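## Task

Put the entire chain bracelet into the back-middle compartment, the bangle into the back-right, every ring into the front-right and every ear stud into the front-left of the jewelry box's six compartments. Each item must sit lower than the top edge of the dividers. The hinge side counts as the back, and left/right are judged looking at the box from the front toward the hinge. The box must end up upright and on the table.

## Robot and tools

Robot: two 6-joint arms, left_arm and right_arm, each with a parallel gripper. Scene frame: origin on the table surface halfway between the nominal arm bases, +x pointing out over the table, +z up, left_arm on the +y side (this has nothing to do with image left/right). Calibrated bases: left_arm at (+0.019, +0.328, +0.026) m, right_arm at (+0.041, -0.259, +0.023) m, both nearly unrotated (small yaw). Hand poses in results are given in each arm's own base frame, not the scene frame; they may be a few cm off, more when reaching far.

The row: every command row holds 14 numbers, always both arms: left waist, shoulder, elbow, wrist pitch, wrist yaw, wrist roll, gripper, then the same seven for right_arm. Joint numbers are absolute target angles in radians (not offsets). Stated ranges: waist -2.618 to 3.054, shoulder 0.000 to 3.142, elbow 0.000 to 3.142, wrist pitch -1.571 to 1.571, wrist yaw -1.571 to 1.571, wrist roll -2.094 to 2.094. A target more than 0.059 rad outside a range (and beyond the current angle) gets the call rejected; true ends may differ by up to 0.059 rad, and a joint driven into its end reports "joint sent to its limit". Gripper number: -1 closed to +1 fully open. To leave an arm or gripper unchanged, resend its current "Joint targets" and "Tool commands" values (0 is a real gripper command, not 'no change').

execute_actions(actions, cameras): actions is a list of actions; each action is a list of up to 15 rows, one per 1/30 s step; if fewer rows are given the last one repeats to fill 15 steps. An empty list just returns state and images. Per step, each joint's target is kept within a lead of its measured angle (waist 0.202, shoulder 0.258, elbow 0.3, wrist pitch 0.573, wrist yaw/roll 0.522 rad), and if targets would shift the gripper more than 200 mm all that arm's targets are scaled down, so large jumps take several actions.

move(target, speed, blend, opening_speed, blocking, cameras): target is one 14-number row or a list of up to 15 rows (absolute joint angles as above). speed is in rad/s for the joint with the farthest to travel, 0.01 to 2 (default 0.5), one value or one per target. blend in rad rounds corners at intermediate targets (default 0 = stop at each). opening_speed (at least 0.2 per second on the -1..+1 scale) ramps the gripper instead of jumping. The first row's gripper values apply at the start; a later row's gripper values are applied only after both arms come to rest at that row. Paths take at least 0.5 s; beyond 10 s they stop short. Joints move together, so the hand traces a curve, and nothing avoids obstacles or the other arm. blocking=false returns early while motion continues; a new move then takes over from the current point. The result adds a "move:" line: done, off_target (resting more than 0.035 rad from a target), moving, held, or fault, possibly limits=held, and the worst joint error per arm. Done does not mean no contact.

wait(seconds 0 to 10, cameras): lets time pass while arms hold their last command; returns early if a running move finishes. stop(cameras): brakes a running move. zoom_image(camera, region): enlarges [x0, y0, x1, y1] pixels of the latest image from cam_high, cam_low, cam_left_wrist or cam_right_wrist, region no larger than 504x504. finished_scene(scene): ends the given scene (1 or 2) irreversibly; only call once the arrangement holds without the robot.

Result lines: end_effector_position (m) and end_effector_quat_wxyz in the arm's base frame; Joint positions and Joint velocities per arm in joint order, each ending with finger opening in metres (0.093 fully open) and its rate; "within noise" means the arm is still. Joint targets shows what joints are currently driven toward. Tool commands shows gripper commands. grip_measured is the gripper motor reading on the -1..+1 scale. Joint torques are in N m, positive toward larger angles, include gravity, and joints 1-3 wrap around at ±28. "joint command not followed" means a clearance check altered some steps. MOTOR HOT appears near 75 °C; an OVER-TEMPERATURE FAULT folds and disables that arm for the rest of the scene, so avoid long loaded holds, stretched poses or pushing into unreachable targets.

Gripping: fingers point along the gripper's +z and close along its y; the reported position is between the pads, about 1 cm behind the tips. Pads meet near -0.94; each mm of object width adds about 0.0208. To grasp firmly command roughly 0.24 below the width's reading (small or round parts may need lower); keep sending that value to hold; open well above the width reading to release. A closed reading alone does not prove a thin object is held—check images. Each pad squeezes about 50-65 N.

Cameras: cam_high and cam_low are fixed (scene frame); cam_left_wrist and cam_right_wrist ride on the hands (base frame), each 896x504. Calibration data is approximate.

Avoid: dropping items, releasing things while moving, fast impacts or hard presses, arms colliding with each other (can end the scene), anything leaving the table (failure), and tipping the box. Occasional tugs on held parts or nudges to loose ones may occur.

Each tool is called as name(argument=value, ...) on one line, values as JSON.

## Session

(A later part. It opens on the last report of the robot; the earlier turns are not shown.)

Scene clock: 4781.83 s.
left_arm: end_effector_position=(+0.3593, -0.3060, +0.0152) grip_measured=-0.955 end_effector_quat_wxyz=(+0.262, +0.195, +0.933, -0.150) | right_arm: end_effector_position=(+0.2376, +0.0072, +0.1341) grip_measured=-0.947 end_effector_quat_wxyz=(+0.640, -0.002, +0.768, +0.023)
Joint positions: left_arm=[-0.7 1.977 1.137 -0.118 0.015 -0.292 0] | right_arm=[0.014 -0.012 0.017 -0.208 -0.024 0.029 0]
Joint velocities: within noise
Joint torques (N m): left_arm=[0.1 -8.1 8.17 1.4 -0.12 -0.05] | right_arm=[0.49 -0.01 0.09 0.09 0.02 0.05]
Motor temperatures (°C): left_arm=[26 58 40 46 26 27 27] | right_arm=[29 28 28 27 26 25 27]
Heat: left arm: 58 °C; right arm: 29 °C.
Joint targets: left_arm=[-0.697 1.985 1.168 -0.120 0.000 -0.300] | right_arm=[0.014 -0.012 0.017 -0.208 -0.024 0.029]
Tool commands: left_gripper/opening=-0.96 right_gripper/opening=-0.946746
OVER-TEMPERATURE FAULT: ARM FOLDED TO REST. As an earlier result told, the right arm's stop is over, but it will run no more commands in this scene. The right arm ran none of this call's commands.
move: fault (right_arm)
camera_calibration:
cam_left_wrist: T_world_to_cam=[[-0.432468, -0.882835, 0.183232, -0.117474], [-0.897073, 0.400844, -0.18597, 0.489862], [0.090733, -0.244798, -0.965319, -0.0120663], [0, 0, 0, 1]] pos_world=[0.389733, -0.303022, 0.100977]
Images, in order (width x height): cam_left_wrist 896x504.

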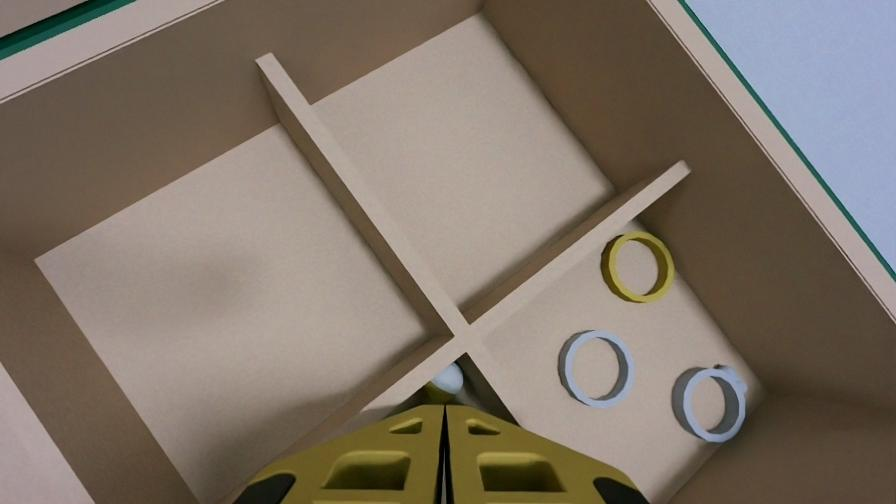

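move(target=[-0.698,2.034,1.170,-0.05,0,-0.3,-0.96,0.014,-0.012,0.017,-0.208,-0.024,0.029,-0.946763], speed=0.2, cameras=["cam_left_wrist"])

zoom_image(camera="cam_left_wrist", region=[300, 300, 600, 504])

Scene clock: 4798.67 s.
left_arm: end_effector_position=(+0.3593, -0.3078, +0.0032) grip_measured=-0.955 end_effector_quat_wxyz=(+0.256, +0.197, +0.934, -0.149) | right_arm: end_effector_position=(+0.2376, +0.0072, +0.1341) grip_measured=-0.947 end_effector_quat_wxyz=(+0.640, -0.002, +0.768, +0.023)
Joint positions: left_arm=[-0.702 2.011 1.137 -0.094 0.019 -0.292 0] | right_arm=[0.014 -0.012 0.017 -0.208 -0.024 0.029 0]
Joint velocities: within noise
Joint torques (N m): left_arm=[0.12 -6.87 8.24 1.84 -0.17 -0.04] | right_arm=[0.49 0.01 0.1 0.09 0.01 0.05]
Motor temperatures (°C): left_arm=[26 59 40 44 26 27 27] | right_arm=[29 28 28 27 26 25 27]
Heat: left arm: 59 °C; right arm: 29 °C.
Joint targets: left_arm=[-0.698 2.034 1.170 -0.050 0.000 -0.300] | right_arm=[0.014 -0.012 0.017 -0.208 -0.024 0.029]
Tool commands: left_gripper/opening=-0.96 right_gripper/opening=-0.946746
OVER-TEMPERATURE FAULT: ARM FOLDED TO REST. As an earlier result told, the right arm's stop is over, but it will run no more commands in this scene. The right arm ran none of this call's commands.
move: fault (right_arm), off_target (left_arm); left_arm: the wrist pitch is farthest, 0.044 rad from its target
camera_calibration:
cam_left_wrist: T_world_to_cam=[[-0.434074, -0.881872, 0.184067, -0.11604], [-0.897316, 0.405087, -0.175298, 0.489664], [0.0800271, -0.241259, -0.967156, -0.0191103], [0, 0, 0, 1]] pos_world=[0.390543, -0.3053, 0.0887137]
Images, in order (width x height): cam_left_wrist 896x504.

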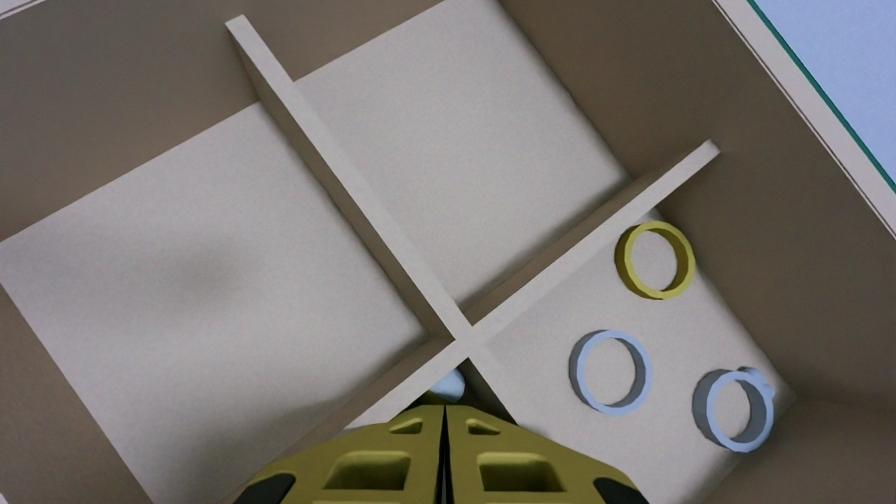

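Scaled by 1.680 from the camera's 896x504 image, which has a finer 1280x720 frame.

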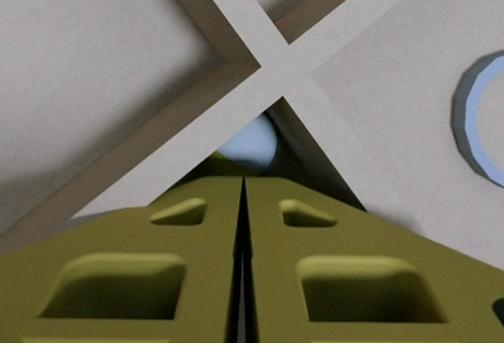

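move(target=[-0.698,1.995,1.06,0.0,0,-0.3,-0.96,0.014,-0.012,0.017,-0.208,-0.024,0.029,-0.946763], speed=0.15, cameras=["cam_left_wrist"])

zoom_image(camera="cam_left_wrist", region=[300, 300, 600, 504])

Scene clock: 4822.70 s.
left_arm: end_effector_position=(+0.3557, -0.3086, -0.0037) grip_measured=-0.955 end_effector_quat_wxyz=(+0.270, +0.198, +0.928, -0.162) | right_arm: end_effector_position=(+0.2376, +0.0072, +0.1341) grip_measured=-0.947 end_effector_quat_wxyz=(+0.640, -0.002, +0.768, +0.023)
Joint positions: left_arm=[-0.705 2.011 1.075 0.005 0.026 -0.293 0] | right_arm=[0.014 -0.012 0.017 -0.208 -0.024 0.029 0]
Joint velocities: within noise
Joint torques (N m): left_arm=[0.4 -10.25 3.88 1.4 -0.25 -0.04] | right_arm=[0.49 0.02 0.08 0.09 0.01 0.05]
Motor temperatures (°C): left_arm=[26 59 41 46 26 27 27] | right_arm=[29 28 28 27 26 25 27]
Heat: left arm: 59 °C; right arm: 29 °C.
Joint targets: left_arm=[-0.698 1.995 1.060 0.000 0.000 -0.300] | right_arm=[0.014 -0.012 0.017 -0.208 -0.024 0.029]
Tool commands: left_gripper/opening=-0.96 right_gripper/opening=-0.946746
OVER-TEMPERATURE FAULT: ARM FOLDED TO REST. As an earlier result told, the right arm's stop is over, but it will run no more commands in this scene. The right arm ran none of this call's commands.
move: fault (right_arm)
camera_calibration:
cam_left_wrist: T_world_to_cam=[[-0.445133, -0.873032, 0.199178, -0.110292], [-0.889666, 0.4059, -0.209139, 0.482985], [0.101739, -0.270296, -0.957387, -0.0423537], [0, 0, 0, 1]] pos_world=[0.38491, -0.30378, 0.0824299]
Images, in order (width x height): cam_left_wrist 896x504.

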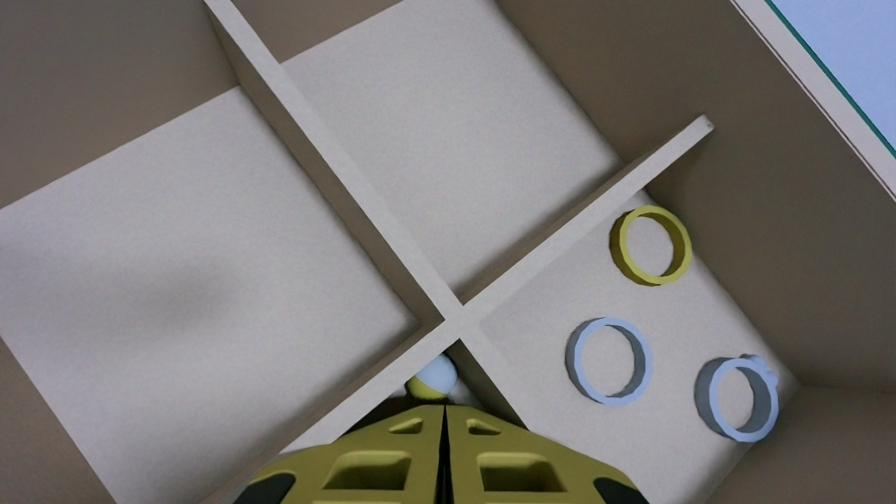

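Scaled by 1.680 from the camera's 896x504 image, which has a finer 1280x720 frame.

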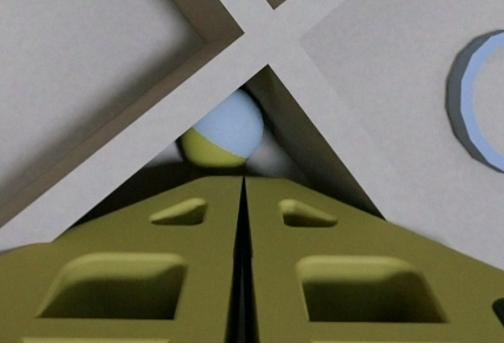

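move(target=[-0.698,1.945,0.955,0.05,0,-0.3,-0.96,0.014,-0.012,0.017,-0.208,-0.024,0.029,-0.946763], speed=0.15, cameras=["cam_left_wrist"])

zoom_image(camera="cam_left_wrist", region=[300, 250, 600, 454])

Scene clock: 4832.27 s.
left_arm: end_effector_position=(+0.3502, -0.3012, -0.0008) grip_measured=-0.955 end_effector_quat_wxyz=(+0.295, +0.194, +0.920, -0.169) | right_arm: end_effector_position=(+0.2376, +0.0072, +0.1341) grip_measured=-0.947 end_effector_quat_wxyz=(+0.640, -0.002, +0.768, +0.023)
Joint positions: left_arm=[-0.705 1.967 0.98 0.11 0.014 -0.295 0] | right_arm=[0.014 -0.012 0.017 -0.208 -0.024 0.029 0]
Joint velocities: within noise
Joint torques (N m): left_arm=[0.39 -10.36 2.93 0.96 -0.12 -0.02] | right_arm=[0.49 0.02 0.1 0.09 0.01 0.05]
Motor temperatures (°C): left_arm=[26 61 41 44 26 27 27] | right_arm=[29 28 28 27 26 25 27]
Heat: left arm: 61 °C; right arm: 29 °C.
Joint targets: left_arm=[-0.698 1.945 0.955 0.050 0.000 -0.300] | right_arm=[0.014 -0.012 0.017 -0.208 -0.024 0.029]
Tool commands: left_gripper/opening=-0.96 right_gripper/opening=-0.946745
OVER-TEMPERATURE FAULT: ARM FOLDED TO REST. As an earlier result told, the right arm's stop is over, but it will run no more commands in this scene. The right arm ran none of this call's commands.
move: fault (right_arm), off_target (left_arm); left_arm: the wrist pitch is farthest, 0.060 rad from its target
camera_calibration:
cam_left_wrist: T_world_to_cam=[[-0.446743, -0.871353, 0.202893, -0.105781], [-0.88235, 0.391621, -0.260944, 0.46873], [0.147918, -0.295597, -0.943792, -0.0608203], [0, 0, 0, 1]] pos_world=[0.375324, -0.293715, 0.086373]
Images, in order (width x height): cam_left_wrist 896x504.

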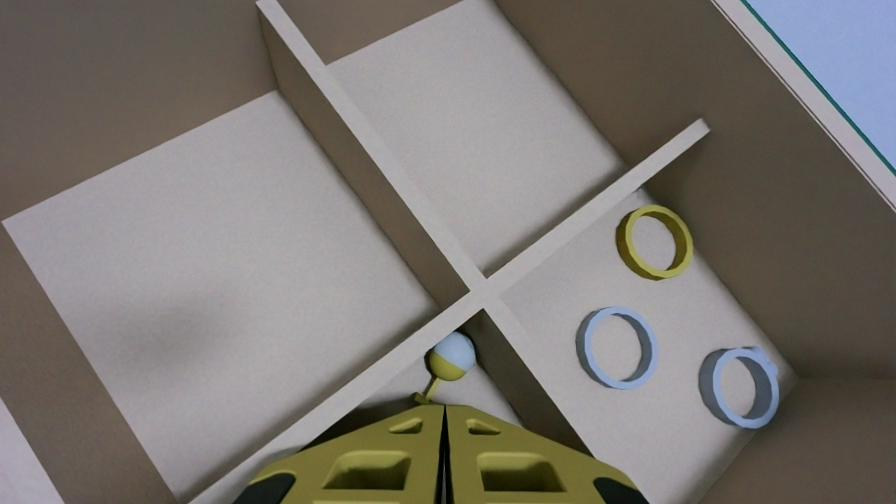

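Scaled by 1.680 from the camera's 896x504 image, which has a finer 1280x720 frame.

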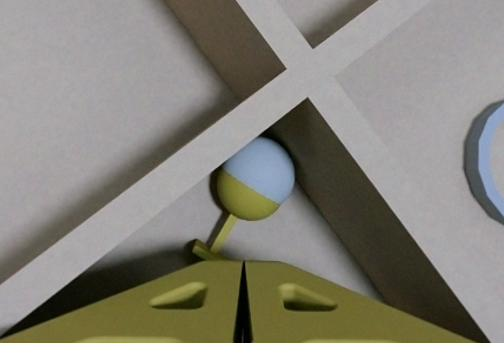

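move(target=[[-0.69,1.90,1.06,0.0,0,-0.4,-0.96,0.014,-0.012,0.017,-0.208,-0.024,0.029,-0.946763],[-0.683,1.976,1.172,-0.11,0,-0.7,-0.96,0.014,-0.012,0.017,-0.208,-0.024,0.029,-0.946763]], speed=0.3, cameras=["cam_left_wrist"])

zoom_image(camera="cam_left_wrist", region=[300, 250, 600, 454])

Scene clock: 4902.97 s.
left_arm: end_effector_position=(+0.3654, -0.3049, +0.0221) grip_measured=-0.955 end_effector_quat_wxyz=(+0.237, +0.002, +0.950, -0.204) | right_arm: end_effector_position=(+0.2376, +0.0072, +0.1341) grip_measured=-0.947 end_effector_quat_wxyz=(+0.640, -0.002, +0.768, +0.023)
Joint positions: left_arm=[-0.691 1.968 1.14 -0.108 0.012 -0.691 0] | right_arm=[0.014 -0.012 0.017 -0.208 -0.024 0.029 0]
Joint velocities: within noise
Joint torques (N m): left_arm=[0.47 -8.02 8.29 1.41 -0.12 0] | right_arm=[0.49 0.02 0.1 0.09 0.01 0.06]
Motor temperatures (°C): left_arm=[26 63 38 41 26 27 27] | right_arm=[29 28 28 27 26 25 27]
Heat: left arm: 63 °C; right arm: 29 °C.
Joint targets: left_arm=[-0.683 1.976 1.172 -0.110 0.000 -0.700] | right_arm=[0.014 -0.012 0.017 -0.208 -0.024 0.029]
Tool commands: left_gripper/opening=-0.96 right_gripper/opening=-0.946745
OVER-TEMPERATURE FAULT: ARM FOLDED TO REST. As an earlier result told, the right arm's stop is over, but it will run no more commands in this scene. The right arm ran none of this call's commands.
move: fault (right_arm)
camera_calibration:
cam_left_wrist: T_world_to_cam=[[-0.088531, -0.916292, 0.390604, -0.255604], [-0.993575, 0.0534782, -0.0997444, 0.423598], [0.0705062, -0.396925, -0.915139, -0.045811], [0, 0, 0, 1]] pos_world=[0.401477, -0.275044, 0.100168]
Images, in order (width x height): cam_left_wrist 896x504.

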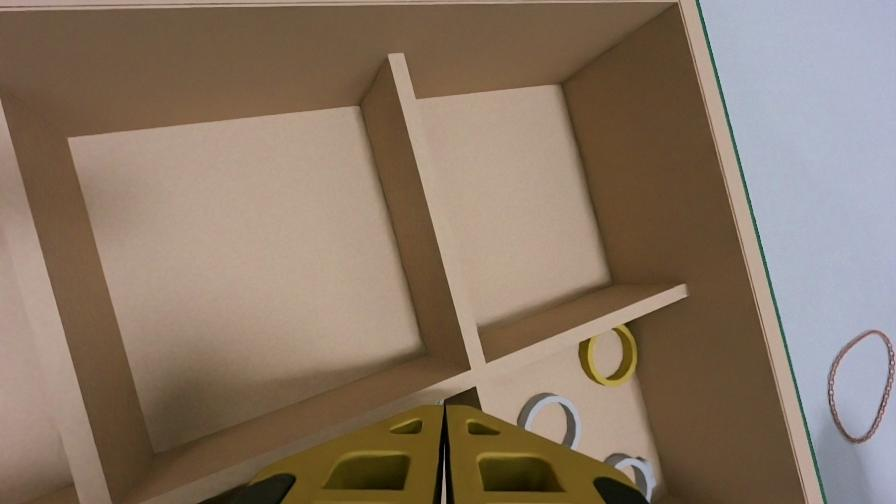

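Scaled by 1.680 from the camera's 896x504 image, which has a finer 1280x720 frame.

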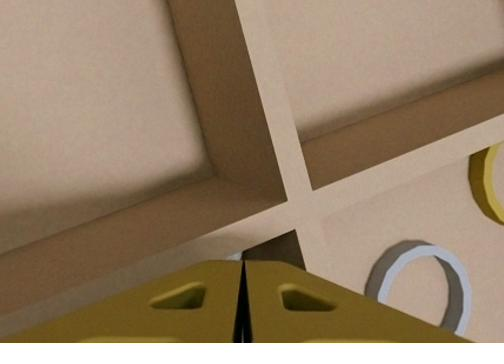

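move(target=[-0.677,2.021,1.11,-0.04,0,-0.7,-0.96,0.014,-0.012,0.017,-0.208,-0.024,0.029,-0.946763], speed=0.15, cameras=["cam_left_wrist"])

zoom_image(camera="cam_left_wrist", region=[300, 250, 600, 454])

Scene clock: 4916.80 s.
left_arm: end_effector_position=(+0.3685, -0.3062, +0.0138) grip_measured=-0.955 end_effector_quat_wxyz=(+0.242, +0.000, +0.947, -0.209) | right_arm: end_effector_position=(+0.2376, +0.0072, +0.1341) grip_measured=-0.947 end_effector_quat_wxyz=(+0.640, -0.002, +0.768, +0.023)
Joint positions: left_arm=[-0.688 1.992 1.125 -0.053 0.014 -0.692 0] | right_arm=[0.014 -0.012 0.017 -0.208 -0.024 0.029 0]
Joint velocities: within noise
Joint torques (N m): left_arm=[0.75 -6.19 4.19 1.59 -0.13 -0.03] | right_arm=[0.47 0.02 0.09 0.09 0.01 0.05]
Motor temperatures (°C): left_arm=[26 61 40 42 26 27 27] | right_arm=[29 28 28 27 26 25 27]
Heat: left arm: 61 °C; right arm: 29 °C.
Joint targets: left_arm=[-0.677 2.021 1.110 -0.040 0.000 -0.700] | right_arm=[0.014 -0.012 0.017 -0.208 -0.024 0.029]
Tool commands: left_gripper/opening=-0.96 right_gripper/opening=-0.946745
OVER-TEMPERATURE FAULT: ARM FOLDED TO REST. As an earlier result told, the right arm's stop is over, but it will run no more commands in this scene. The right arm ran none of this call's commands.
move: fault (right_arm)
camera_calibration:
cam_left_wrist: T_world_to_cam=[[-0.0906264, -0.911807, 0.400494, -0.251269], [-0.992547, 0.0497987, -0.111223, 0.424539], [0.0814701, -0.407589, -0.909524, -0.0615099], [0, 0, 0, 1]] pos_world=[0.403615, -0.275321, 0.0919057]
Images, in order (width x height): cam_left_wrist 896x504.

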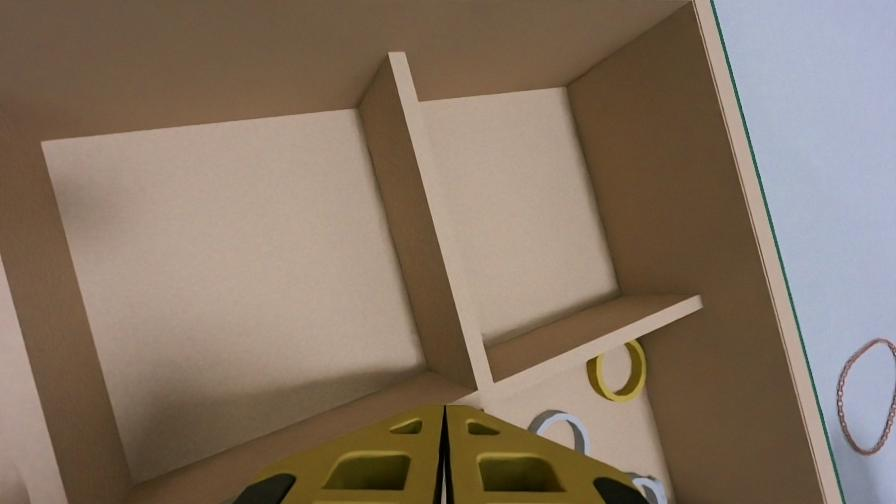

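Scaled by 1.680 from the camera's 896x504 image, which has a finer 1280x720 frame.

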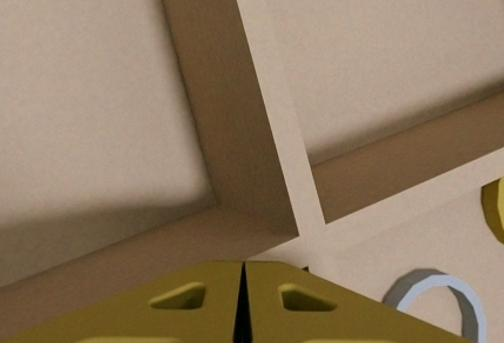

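move(target=[[-0.677,1.93,1.075,-0.03,0,-0.7,-0.96,0.014,-0.012,0.017,-0.208,-0.024,0.029,-0.946763],[-0.677,1.972,1.147,-0.085,0,-0.7,-0.96,0.014,-0.012,0.017,-0.208,-0.024,0.029,-0.946763],[-0.677,2.021,1.14,-0.04,0,-0.7,-0.96,0.014,-0.012,0.017,-0.208,-0.024,0.029,-0.946763]], speed=0.2, cameras=["cam_left_wrist"])

zoom_image(camera="cam_left_wrist", region=[300, 250, 600, 454])

Scene clock: 4938.13 s.
left_arm: end_effector_position=(+0.3673, -0.3044, +0.0132) grip_measured=-0.955 end_effector_quat_wxyz=(+0.241, +0.000, +0.948, -0.208) | right_arm: end_effector_position=(+0.2376, +0.0072, +0.1341) grip_measured=-0.947 end_effector_quat_wxyz=(+0.640, -0.002, +0.768, +0.023)
Joint positions: left_arm=[-0.686 1.987 1.118 -0.054 0.016 -0.693 0] | right_arm=[0.014 -0.012 0.017 -0.208 -0.024 0.029 0]
Joint velocities: within noise
Joint torques (N m): left_arm=[0.61 -5.74 7.32 1.61 -0.15 -0.03] | right_arm=[0.49 0.02 0.1 0.09 0.01 0.05]
Motor temperatures (°C): left_arm=[26 58 39 43 26 27 27] | right_arm=[29 28 28 27 26 25 27]
Heat: left arm: 58 °C; right arm: 29 °C.
Joint targets: left_arm=[-0.677 2.021 1.140 -0.040 0.000 -0.700] | right_arm=[0.014 -0.012 0.017 -0.208 -0.024 0.029]
Tool commands: left_gripper/opening=-0.96 right_gripper/opening=-0.946745
OVER-TEMPERATURE FAULT: ARM FOLDED TO REST. As an earlier result told, the right arm's stop is over, but it will run no more commands in this scene. The right arm ran none of this call's commands.
move: fault (right_arm)
camera_calibration:
cam_left_wrist: T_world_to_cam=[[-0.0879026, -0.912445, 0.399647, -0.250663], [-0.993033, 0.0486621, -0.107316, 0.422978], [0.0784727, -0.406297, -0.910365, -0.0596827], [0, 0, 0, 1]] pos_world=[0.402681, -0.273548, 0.0912365]
Images, in order (width x height): cam_left_wrist 896x504.

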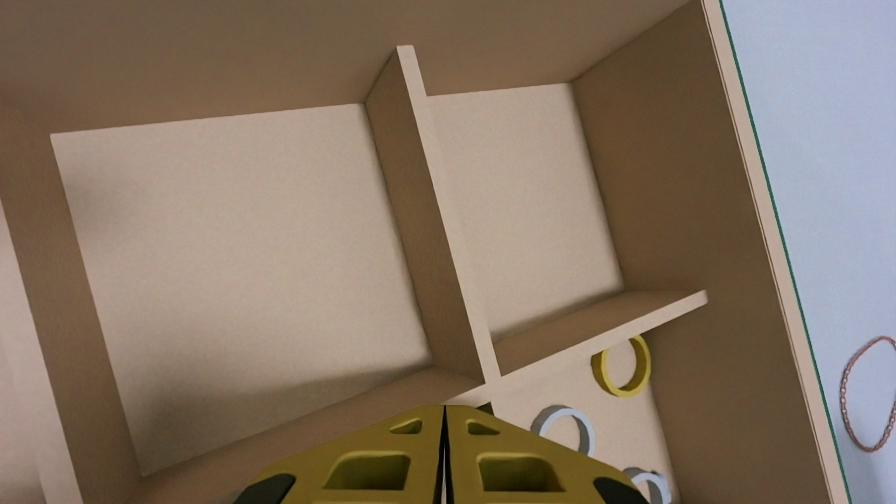

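Scaled by 1.680 from the camera's 896x504 image, which has a finer 1280x720 frame.

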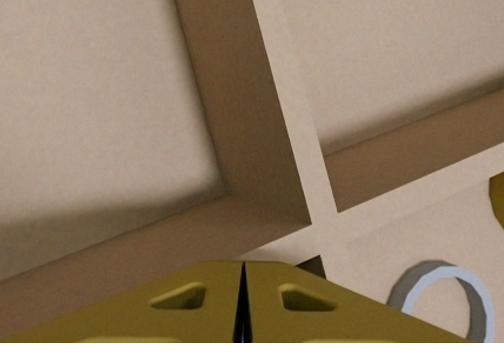

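move(target=[[-0.677,1.92,1.04,0.0,0,-0.7,-0.96,0.014,-0.012,0.017,-0.208,-0.024,0.029,-0.946763],[-0.677,1.963,1.128,-0.06,0,-0.7,-0.96,0.014,-0.012,0.017,-0.208,-0.024,0.029,-0.946763],[-0.677,2.01,1.12,-0.03,0,-0.7,-0.96,0.014,-0.012,0.017,-0.208,-0.024,0.029,-0.946763]], speed=0.2, cameras=["cam_left_wrist"])

zoom_image(camera="cam_left_wrist", region=[300, 250, 600, 454])

Scene clock: 4951.47 s.
left_arm: end_effector_position=(+0.3657, -0.3032, +0.0125) grip_measured=-0.956 end_effector_quat_wxyz=(+0.243, +0.000, +0.947, -0.210) | right_arm: end_effector_position=(+0.2376, +0.0072, +0.1341) grip_measured=-0.947 end_effector_quat_wxyz=(+0.640, -0.002, +0.768, +0.023)
Joint positions: left_arm=[-0.686 1.981 1.101 -0.037 0.016 -0.693 0] | right_arm=[0.014 -0.012 0.017 -0.208 -0.024 0.029 0]
Joint velocities: within noise
Joint torques (N m): left_arm=[0.59 -6.08 7.06 1.55 -0.16 -0.03] | right_arm=[0.47 0.02 0.08 0.09 0.01 0.05]
Motor temperatures (°C): left_arm=[26 57 40 42 26 27 27] | right_arm=[29 28 28 27 26 25 27]
Heat: left arm: 57 °C; right arm: 29 °C.
Joint targets: left_arm=[-0.677 2.010 1.120 -0.030 0.000 -0.700] | right_arm=[0.014 -0.012 0.017 -0.208 -0.024 0.029]
Tool commands: left_gripper/opening=-0.96 right_gripper/opening=-0.946745
OVER-TEMPERATURE FAULT: ARM FOLDED TO REST. As an earlier result told, the right arm's stop is over, but it will run no more commands in this scene. The right arm ran none of this call's commands.
move: fault (right_arm)
camera_calibration:
cam_left_wrist: T_world_to_cam=[[-0.0899307, -0.910777, 0.402985, -0.248229], [-0.992525, 0.0484415, -0.112012, 0.421111], [0.0824966, -0.410046, -0.908326, -0.0623527], [0, 0, 0, 1]] pos_world=[0.400784, -0.272048, 0.0905656]
Images, in order (width x height): cam_left_wrist 896x504.

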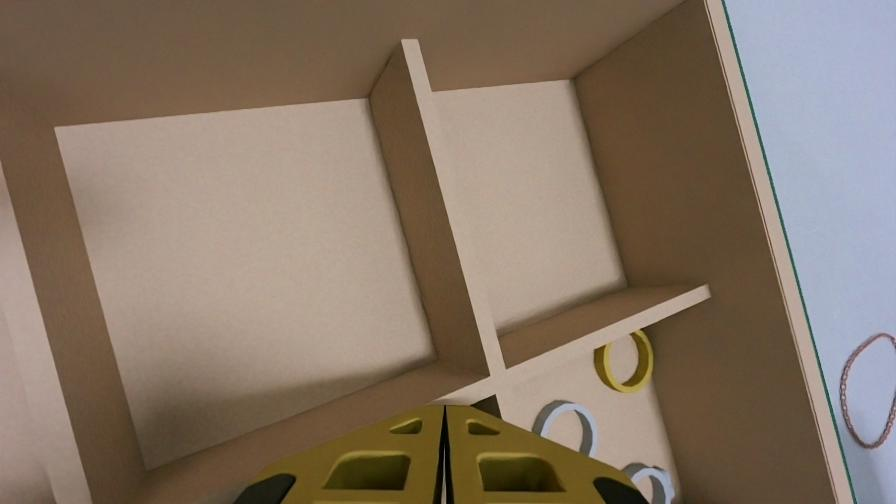

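Scaled by 1.680 from the camera's 896x504 image, which has a finer 1280x720 frame.

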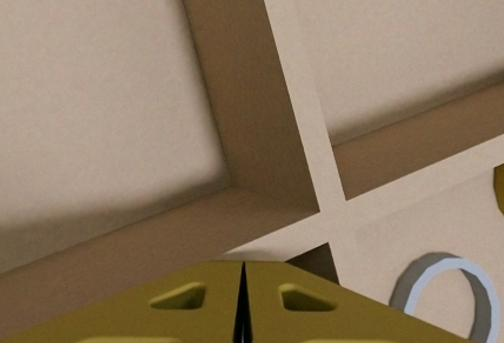

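move(target=[[-0.677,1.92,1.04,0.0,0,-0.7,-0.96,0.014,-0.012,0.017,-0.208,-0.024,0.029,-0.946763],[-0.677,1.968,1.134,-0.10,0,-0.7,-0.96,0.014,-0.012,0.017,-0.208,-0.024,0.029,-0.946763],[-0.677,1.985,1.124,-0.07,0,-0.7,-0.96,0.014,-0.012,0.017,-0.208,-0.024,0.029,-0.946763]], speed=0.2, cameras=["cam_left_wrist"])

zoom_image(camera="cam_left_wrist", region=[300, 250, 600, 454])

Scene clock: 4972.70 s.
left_arm: end_effector_position=(+0.3607, -0.2990, +0.0104) grip_measured=-0.956 end_effector_quat_wxyz=(+0.231, +0.000, +0.952, -0.200) | right_arm: end_effector_position=(+0.2376, +0.0072, +0.1341) grip_measured=-0.947 end_effector_quat_wxyz=(+0.640, -0.002, +0.768, +0.023)
Joint positions: left_arm=[-0.686 1.975 1.105 -0.08 0.016 -0.693 0] | right_arm=[0.014 -0.012 0.017 -0.208 -0.024 0.029 0]
Joint velocities: within noise
Joint torques (N m): left_arm=[0.61 -7.72 7.08 1.53 -0.15 -0.03] | right_arm=[0.49 0.03 0.09 0.09 0.01 0.05]
Motor temperatures (°C): left_arm=[26 56 41 42 26 27 27] | right_arm=[29 28 28 27 26 25 27]
Heat: left arm: 56 °C; right arm: 29 °C.
Joint targets: left_arm=[-0.677 1.985 1.124 -0.070 0.000 -0.700] | right_arm=[0.014 -0.012 0.017 -0.208 -0.024 0.029]
Tool commands: left_gripper/opening=-0.96 right_gripper/opening=-0.946745
OVER-TEMPERATURE FAULT: ARM FOLDED TO REST. As an earlier result told, the right arm's stop is over, but it will run no more commands in this scene. The right arm ran none of this call's commands.
move: fault (right_arm)
camera_calibration:
cam_left_wrist: T_world_to_cam=[[-0.0796757, -0.919185, 0.385681, -0.250042], [-0.995055, 0.0503183, -0.0856401, 0.41688], [0.0593123, -0.390597, -0.918649, -0.0478299], [0, 0, 0, 1]] pos_world=[0.397733, -0.269494, 0.0881994]
Images, in order (width x height): cam_left_wrist 896x504.

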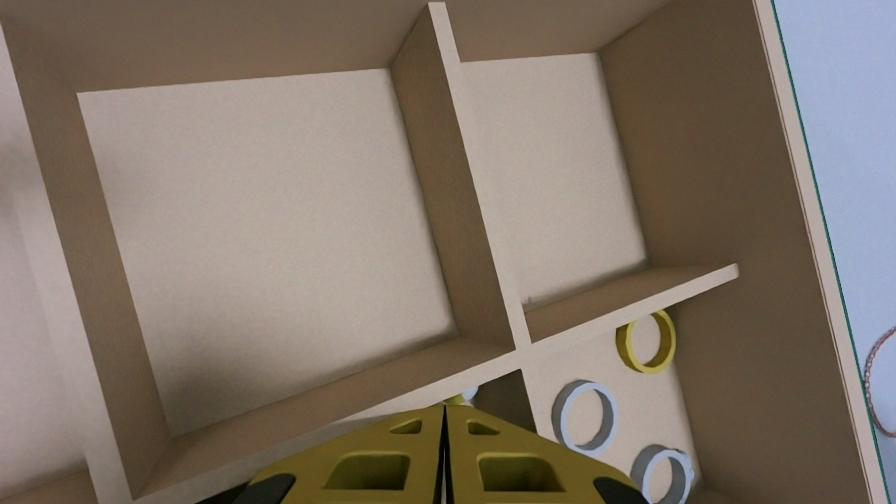

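Scaled by 1.680 from the camera's 896x504 image, which has a finer 1280x720 frame.

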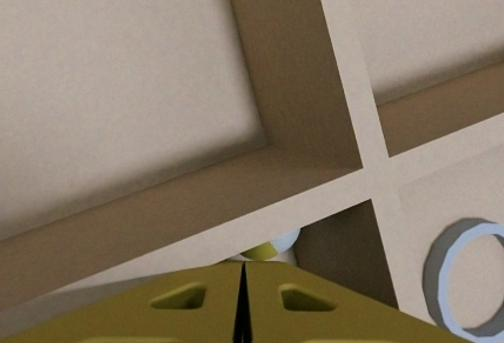

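move(target=[[-0.700,1.968,1.14,-0.09,0,-0.7,-0.96,0.014,-0.012,0.017,-0.208,-0.024,0.029,-0.946763],[-0.700,1.990,1.148,-0.085,0,-0.7,-0.96,0.014,-0.012,0.017,-0.208,-0.024,0.029,-0.946763]], speed=0.15, cameras=["cam_left_wrist"])

zoom_image(camera="cam_left_wrist", region=[300, 250, 600, 454])

Scene clock: 4995.13 s.
left_arm: end_effector_position=(+0.3611, -0.3029, +0.0116) grip_measured=-0.956 end_effector_quat_wxyz=(+0.231, +0.002, +0.952, -0.201) | right_arm: end_effector_position=(+0.2376, +0.0072, +0.1341) grip_measured=-0.947 end_effector_quat_wxyz=(+0.640, -0.002, +0.768, +0.023)
Joint positions: left_arm=[-0.693 1.98 1.118 -0.087 0.015 -0.693 0] | right_arm=[0.014 -0.012 0.017 -0.208 -0.024 0.029 0]
Joint velocities: within noise
Joint torques (N m): left_arm=[-0.79 -7.94 7.99 1.45 -0.15 -0.03] | right_arm=[0.49 0.02 0.1 0.09 0.01 0.05]
Motor temperatures (°C): left_arm=[26 55 40 42 26 27 27] | right_arm=[29 28 28 27 26 25 27]
Heat: left arm: 55 °C; right arm: 29 °C.
Joint targets: left_arm=[-0.700 1.990 1.148 -0.085 0.000 -0.700] | right_arm=[0.014 -0.012 0.017 -0.208 -0.024 0.029]
Tool commands: left_gripper/opening=-0.96 right_gripper/opening=-0.946745
OVER-TEMPERATURE FAULT: ARM FOLDED TO REST. As an earlier result told, the right arm's stop is over, but it will run no more commands in this scene. The right arm ran none of this call's commands.
move: fault (right_arm)
camera_calibration:
cam_left_wrist: T_world_to_cam=[[-0.0853694, -0.918622, 0.385805, -0.251817], [-0.994644, 0.0559275, -0.0869246, 0.419145], [0.0582737, -0.391159, -0.918476, -0.0480659], [0, 0, 0, 1]] pos_world=[0.398204, -0.273568, 0.089439]
Images, in order (width x height): cam_left_wrist 896x504.

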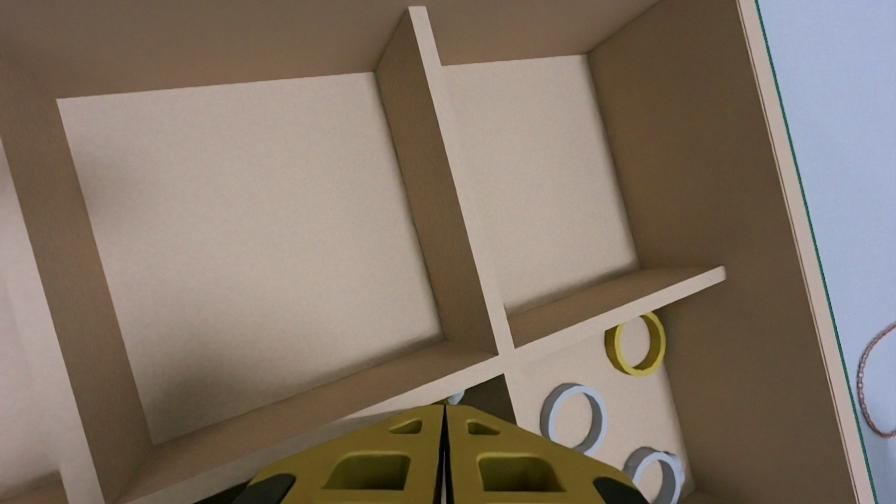

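Scaled by 1.680 from the camera's 896x504 image, which has a finer 1280x720 frame.

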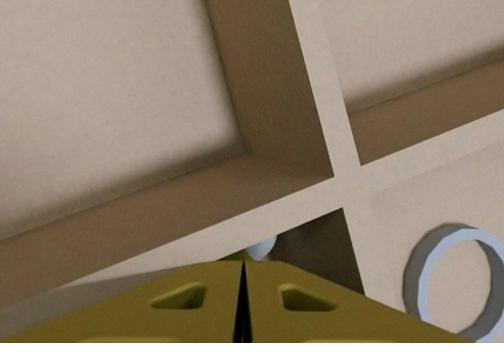

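move(target=[-0.700,2.027,1.13,-0.025,0,-0.7,-0.96,0.014,-0.012,0.017,-0.208,-0.024,0.029,-0.946763], speed=0.12, cameras=["cam_left_wrist"])

zoom_image(camera="cam_left_wrist", region=[300, 250, 600, 454])

Scene clock: 5004.27 s.
left_arm: end_effector_position=(+0.3588, -0.3075, +0.0022) grip_measured=-0.956 end_effector_quat_wxyz=(+0.227, +0.007, +0.953, -0.200) | right_arm: end_effector_position=(+0.2376, +0.0072, +0.1341) grip_measured=-0.947 end_effector_quat_wxyz=(+0.640, -0.002, +0.768, +0.023)
Joint positions: left_arm=[-0.703 2.008 1.118 -0.066 0.015 -0.694 0] | right_arm=[0.014 -0.012 0.017 -0.208 -0.024 0.029 0]
Joint velocities: within noise
Joint torques (N m): left_arm=[0.1 -7.16 6.35 1.82 -0.15 0] | right_arm=[0.49 0.02 0.09 0.09 0.01 0.05]
Motor temperatures (°C): left_arm=[26 55 41 42 26 27 27] | right_arm=[29 28 28 27 26 25 27]
Heat: left arm: 55 °C; right arm: 29 °C.
Joint targets: left_arm=[-0.700 2.027 1.130 -0.025 0.000 -0.700] | right_arm=[0.014 -0.012 0.017 -0.208 -0.024 0.029]
Tool commands: left_gripper/opening=-0.96 right_gripper/opening=-0.946745
OVER-TEMPERATURE FAULT: ARM FOLDED TO REST. As an earlier result told, the right arm's stop is over, but it will run no more commands in this scene. The right arm ran none of this call's commands.
move: fault (right_arm), off_target (left_arm); left_arm: the wrist pitch is farthest, 0.041 rad from its target
camera_calibration:
cam_left_wrist: T_world_to_cam=[[-0.0920178, -0.919038, 0.383277, -0.250411], [-0.994513, 0.065589, -0.0814924, 0.419243], [0.049756, -0.388673, -0.920031, -0.054582], [0, 0, 0, 1]] pos_world=[0.396616, -0.27885, 0.0799249]
Images, in order (width x height): cam_left_wrist 896x504.

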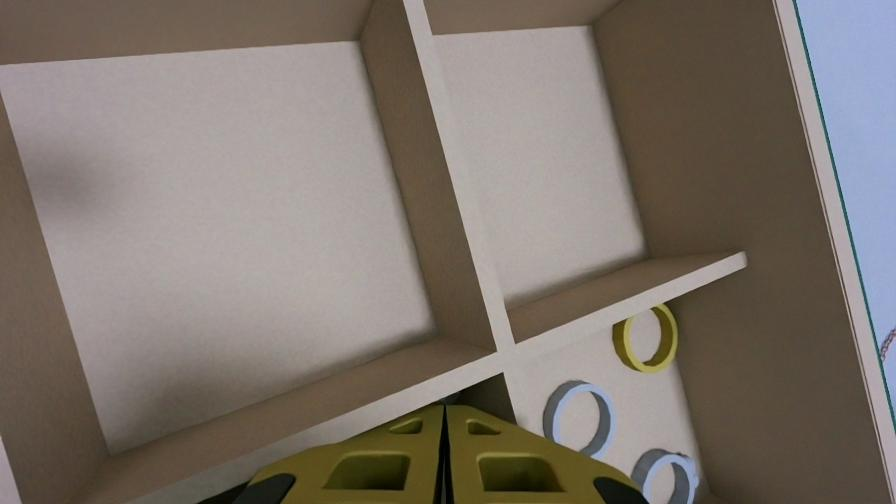

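Scaled by 1.680 from the camera's 896x504 image, which has a finer 1280x720 frame.

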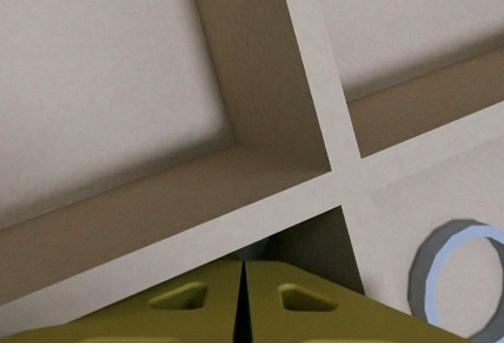

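move(target=[-0.675,1.98,1.035,0.01,0,-0.7,-0.96,0.014,-0.012,0.017,-0.208,-0.024,0.029,-0.946763], speed=0.12, cameras=["cam_left_wrist"])

zoom_image(camera="cam_left_wrist", region=[300, 250, 600, 454])

Scene clock: 5017.97 s.
left_arm: end_effector_position=(+0.3551, -0.2989, -0.0092) grip_measured=-0.956 end_effector_quat_wxyz=(+0.231, +0.000, +0.951, -0.206) | right_arm: end_effector_position=(+0.2376, +0.0072, +0.1341) grip_measured=-0.947 end_effector_quat_wxyz=(+0.640, -0.002, +0.768, +0.023)
Joint positions: left_arm=[-0.693 2.007 1.049 0.017 0.02 -0.699 0] | right_arm=[0.014 -0.012 0.017 -0.208 -0.024 0.029 0]
Joint velocities: within noise
Joint torques (N m): left_arm=[1.26 -11.15 3.9 1.37 -0.2 0.05] | right_arm=[0.49 0.02 0.1 0.09 0.01 0.05]
Motor temperatures (°C): left_arm=[26 55 41 43 26 27 27] | right_arm=[29 28 28 27 26 25 27]
Heat: left arm: 55 °C; right arm: 29 °C.
Joint targets: left_arm=[-0.675 1.980 1.035 0.010 0.000 -0.700] | right_arm=[0.014 -0.012 0.017 -0.208 -0.024 0.029]
Tool commands: left_gripper/opening=-0.96 right_gripper/opening=-0.946745
OVER-TEMPERATURE FAULT: ARM FOLDED TO REST. As an earlier result told, the right arm's stop is over, but it will run no more commands in this scene. The right arm ran none of this call's commands.
move: fault (right_arm)
camera_calibration:
cam_left_wrist: T_world_to_cam=[[-0.0835211, -0.914596, 0.39565, -0.240076], [-0.994702, 0.0526377, -0.0883013, 0.410152], [0.0599338, -0.400929, -0.914146, -0.0687576], [0, 0, 0, 1]] pos_world=[0.392048, -0.268728, 0.0683485]
Images, in order (width x height): cam_left_wrist 896x504.

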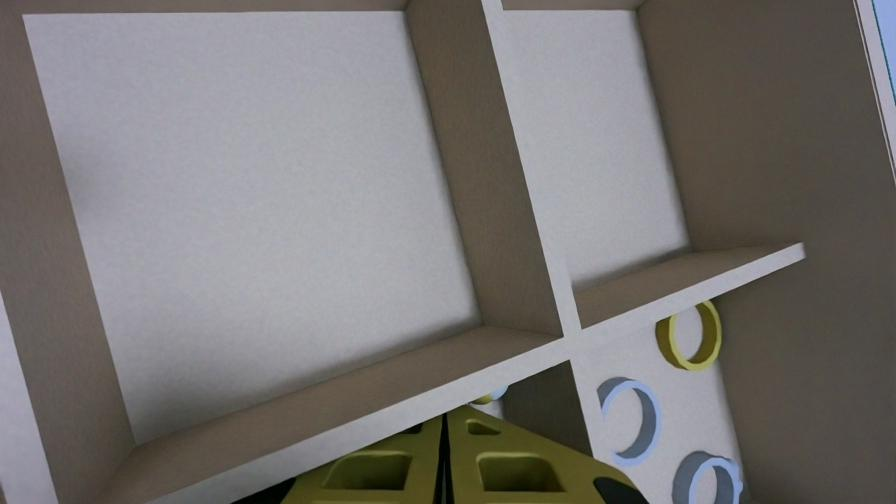

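Scaled by 1.680 from the camera's 896x504 image, which has a finer 1280x720 frame.

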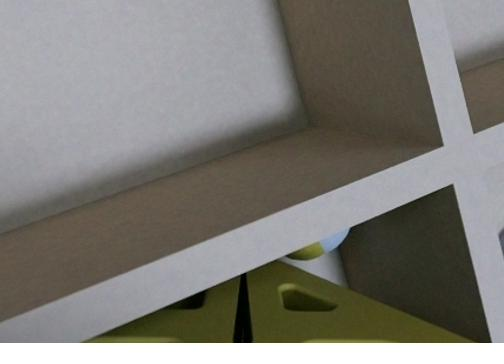

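move(target=[-0.648,1.955,0.945,0.06,0,-0.7,-0.96,0.014,-0.012,0.017,-0.208,-0.024,0.029,-0.946763], speed=0.12, cameras=["cam_left_wrist"])

zoom_image(camera="cam_left_wrist", region=[350, 300, 650, 504])

Scene clock: 5026.57 s.
left_arm: end_effector_position=(+0.3546, -0.2826, -0.0122) grip_measured=-0.956 end_effector_quat_wxyz=(+0.245, -0.013, +0.946, -0.211) | right_arm: end_effector_position=(+0.2376, +0.0072, +0.1341) grip_measured=-0.947 end_effector_quat_wxyz=(+0.640, -0.002, +0.768, +0.023)
Joint positions: left_arm=[-0.665 1.979 0.966 0.1 0.02 -0.699 0] | right_arm=[0.014 -0.012 0.017 -0.208 -0.024 0.029 0]
Joint velocities: within noise
Joint torques (N m): left_arm=[1.24 -10.5 3.21 1.1 -0.2 0.05] | right_arm=[0.49 0.03 0.09 0.09 0.01 0.05]
Motor temperatures (°C): left_arm=[26 56 40 43 26 27 27] | right_arm=[29 28 28 27 26 25 27]
Heat: left arm: 56 °C; right arm: 29 °C.
Joint targets: left_arm=[-0.648 1.955 0.945 0.060 0.000 -0.700] | right_arm=[0.014 -0.012 0.017 -0.208 -0.024 0.029]
Tool commands: left_gripper/opening=-0.96 right_gripper/opening=-0.946744
OVER-TEMPERATURE FAULT: ARM FOLDED TO REST. As an earlier result told, the right arm's stop is over, but it will run no more commands in this scene. The right arm ran none of this call's commands.
move: fault (right_arm), off_target (left_arm); left_arm: the wrist pitch is farthest, 0.040 rad from its target
camera_calibration:
cam_left_wrist: T_world_to_cam=[[-0.0676695, -0.909499, 0.410161, -0.227974], [-0.993552, 0.023945, -0.110823, 0.399767], [0.0909718, -0.415016, -0.905255, -0.0798163], [0, 0, 0, 1]] pos_world=[0.389024, -0.250039, 0.0655552]
Images, in order (width x height): cam_left_wrist 896x504.

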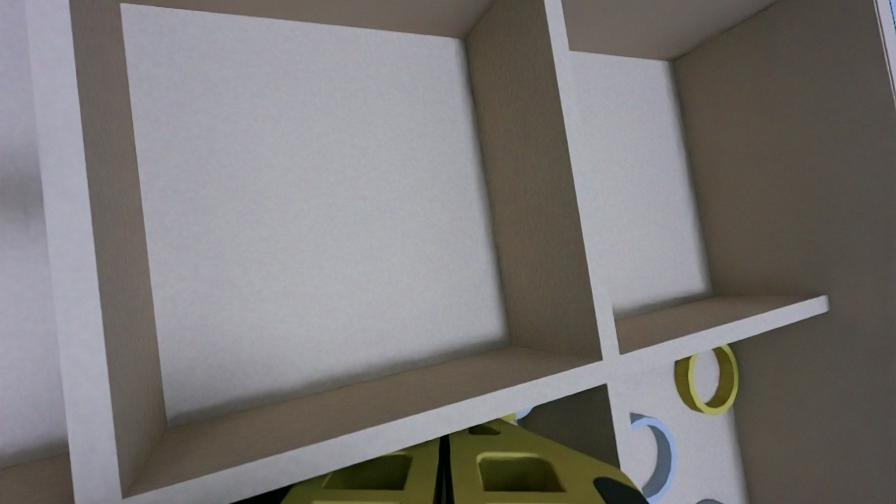

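Scaled by 1.680 from the camera's 896x504 image, which has a finer 1280x720 frame.

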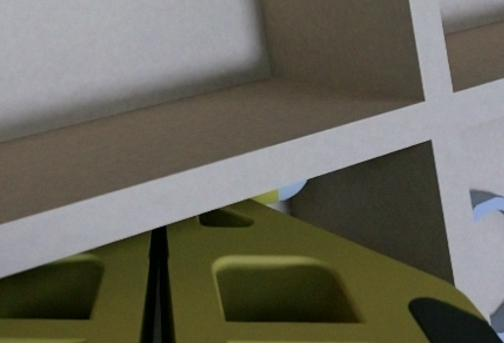

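move(target=[-0.612,1.925,0.85,0.12,0,-0.7,-0.96,0.014,-0.012,0.017,-0.208,-0.024,0.029,-0.946763], speed=0.12, cameras=["cam_left_wrist"])

zoom_image(camera="cam_left_wrist", region=[350, 300, 650, 504])

Scene clock: 5039.47 s.
left_arm: end_effector_position=(+0.3521, -0.2656, -0.0123) grip_measured=-0.956 end_effector_quat_wxyz=(+0.256, -0.025, +0.941, -0.220) | right_arm: end_effector_position=(+0.2376, +0.0072, +0.1341) grip_measured=-0.947 end_effector_quat_wxyz=(+0.640, -0.002, +0.768, +0.023)
Joint positions: left_arm=[-0.635 1.941 0.879 0.179 0.031 -0.699 0] | right_arm=[0.014 -0.012 0.017 -0.208 -0.024 0.029 0]
Joint velocities: within noise
Joint torques (N m): left_arm=[1.66 -9.33 2.4 0.93 -0.32 0.05] | right_arm=[0.49 0.03 0.1 0.09 0.01 0.05]
Motor temperatures (°C): left_arm=[26 58 39 42 26 27 27] | right_arm=[29 28 28 27 26 25 27]
Heat: left arm: 58 °C; right arm: 29 °C.
Joint targets: left_arm=[-0.612 1.925 0.850 0.120 0.000 -0.700] | right_arm=[0.014 -0.012 0.017 -0.208 -0.024 0.029]
Tool commands: left_gripper/opening=-0.96 right_gripper/opening=-0.946744
OVER-TEMPERATURE FAULT: ARM FOLDED TO REST. As an earlier result told, the right arm's stop is over, but it will run no more commands in this scene. The right arm ran none of this call's commands.
move: fault (right_arm), off_target (left_arm); left_arm: the wrist pitch is farthest, 0.059 rad from its target
camera_calibration:
cam_left_wrist: T_world_to_cam=[[-0.0538278, -0.900396, 0.431729, -0.214833], [-0.991485, -0.00314673, -0.130181, 0.388729], [0.118573, -0.43506, -0.89256, -0.0875587], [0, 0, 0, 1]] pos_world=[0.384238, -0.230305, 0.0652033]
Images, in order (width x height): cam_left_wrist 896x504.

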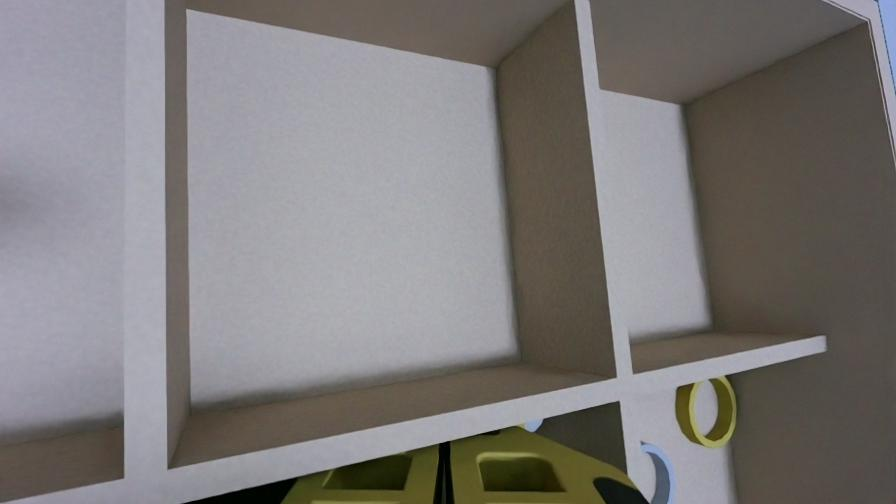

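Scaled by 1.680 from the camera's 896x504 image, which has a finer 1280x720 frame.

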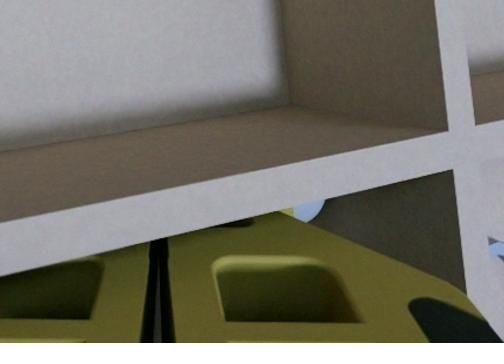

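move(target=[[-0.625,1.82,0.86,0.12,0,-0.7,-0.96,0.014,-0.012,0.017,-0.208,-0.024,0.029,-0.946763],[-0.62,1.65,1.4,-0.7,0,-0.8,-0.96,0.014,-0.012,0.017,-0.208,-0.024,0.029,-0.946763],[-0.62,1.45,1.85,-1.45,0,-0.87,-0.96,0.014,-0.012,0.017,-0.208,-0.024,0.029,-0.946763]], speed=0.6, blend=[0.03,0.05,0], cameras=["cam_left_wrist"])

zoom_image(camera="cam_left_wrist", region=[250, 150, 650, 420])

Scene clock: 5054.17 s.
left_arm: end_effector_position=(+0.2512, -0.1854, +0.3058) grip_measured=-0.956 end_effector_quat_wxyz=(+0.174, -0.111, +0.964, -0.170) | right_arm: end_effector_position=(+0.2376, +0.0072, +0.1341) grip_measured=-0.947 end_effector_quat_wxyz=(+0.640, -0.002, +0.768, +0.023)
Joint positions: left_arm=[-0.628 1.46 1.826 -1.447 0.014 -0.862 0] | right_arm=[0.014 -0.012 0.017 -0.208 -0.024 0.029 0]
Joint velocities: within noise
Joint torques (N m): left_arm=[0.47 -5.03 7.1 1.2 -0.14 -0.06] | right_arm=[0.49 0.02 0.1 0.09 0.01 0.06]
Motor temperatures (°C): left_arm=[26 57 39 41 26 27 27] | right_arm=[29 28 28 27 26 25 27]
Heat: left arm: 57 °C; right arm: 29 °C.
Joint targets: left_arm=[-0.620 1.450 1.850 -1.450 0.000 -0.870] | right_arm=[0.014 -0.012 0.017 -0.208 -0.024 0.029]
Tool commands: left_gripper/opening=-0.96 right_gripper/opening=-0.946744
OVER-TEMPERATURE FAULT: ARM FOLDED TO REST. As an earlier result told, the right arm's stop is over, but it will run no more commands in this scene. The right arm ran none of this call's commands.
move: fault (right_arm)
camera_calibration:
cam_left_wrist: T_world_to_cam=[[0.167346, -0.914532, 0.368275, -0.324106], [-0.98585, -0.151525, 0.0716965, 0.239638], [-0.00976595, -0.375062, -0.926948, 0.29715], [0, 0, 0, 1]] pos_world=[0.293387, -0.148644, 0.377621]
Images, in order (width x height): cam_left_wrist 896x504.

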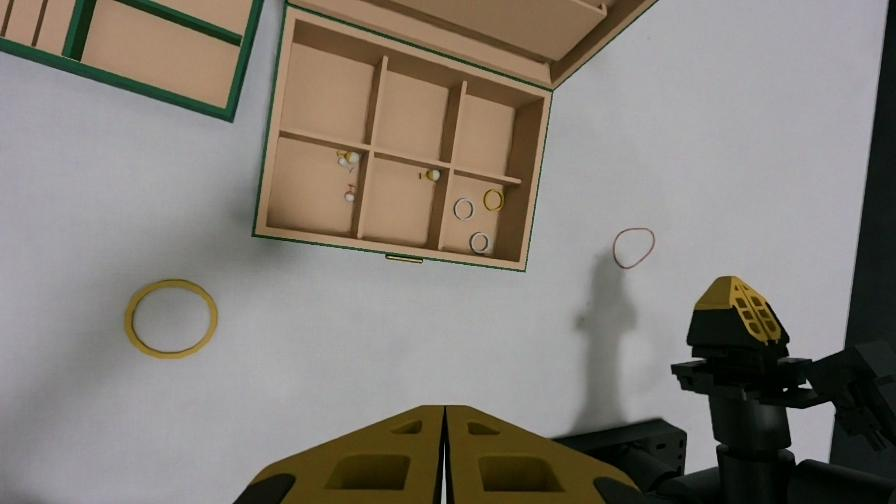

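Scaled by 1.260 from the camera's 896x504 image, which has a finer 1280x720 frame.

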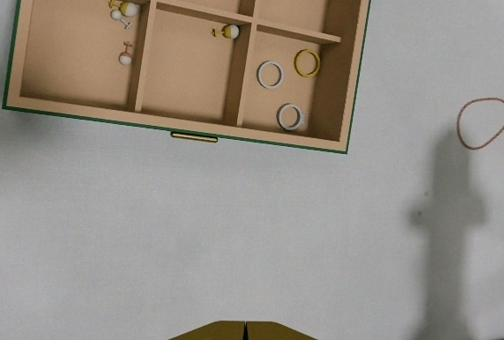

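zoom_image(camera="cam_left_wrist", region=[320, 80, 540, 260])

Scaled by 2.291 from the camera's 896x504 image, which has a finer 1280x720 frame.

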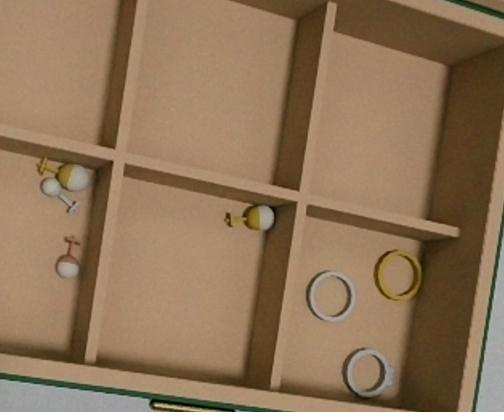

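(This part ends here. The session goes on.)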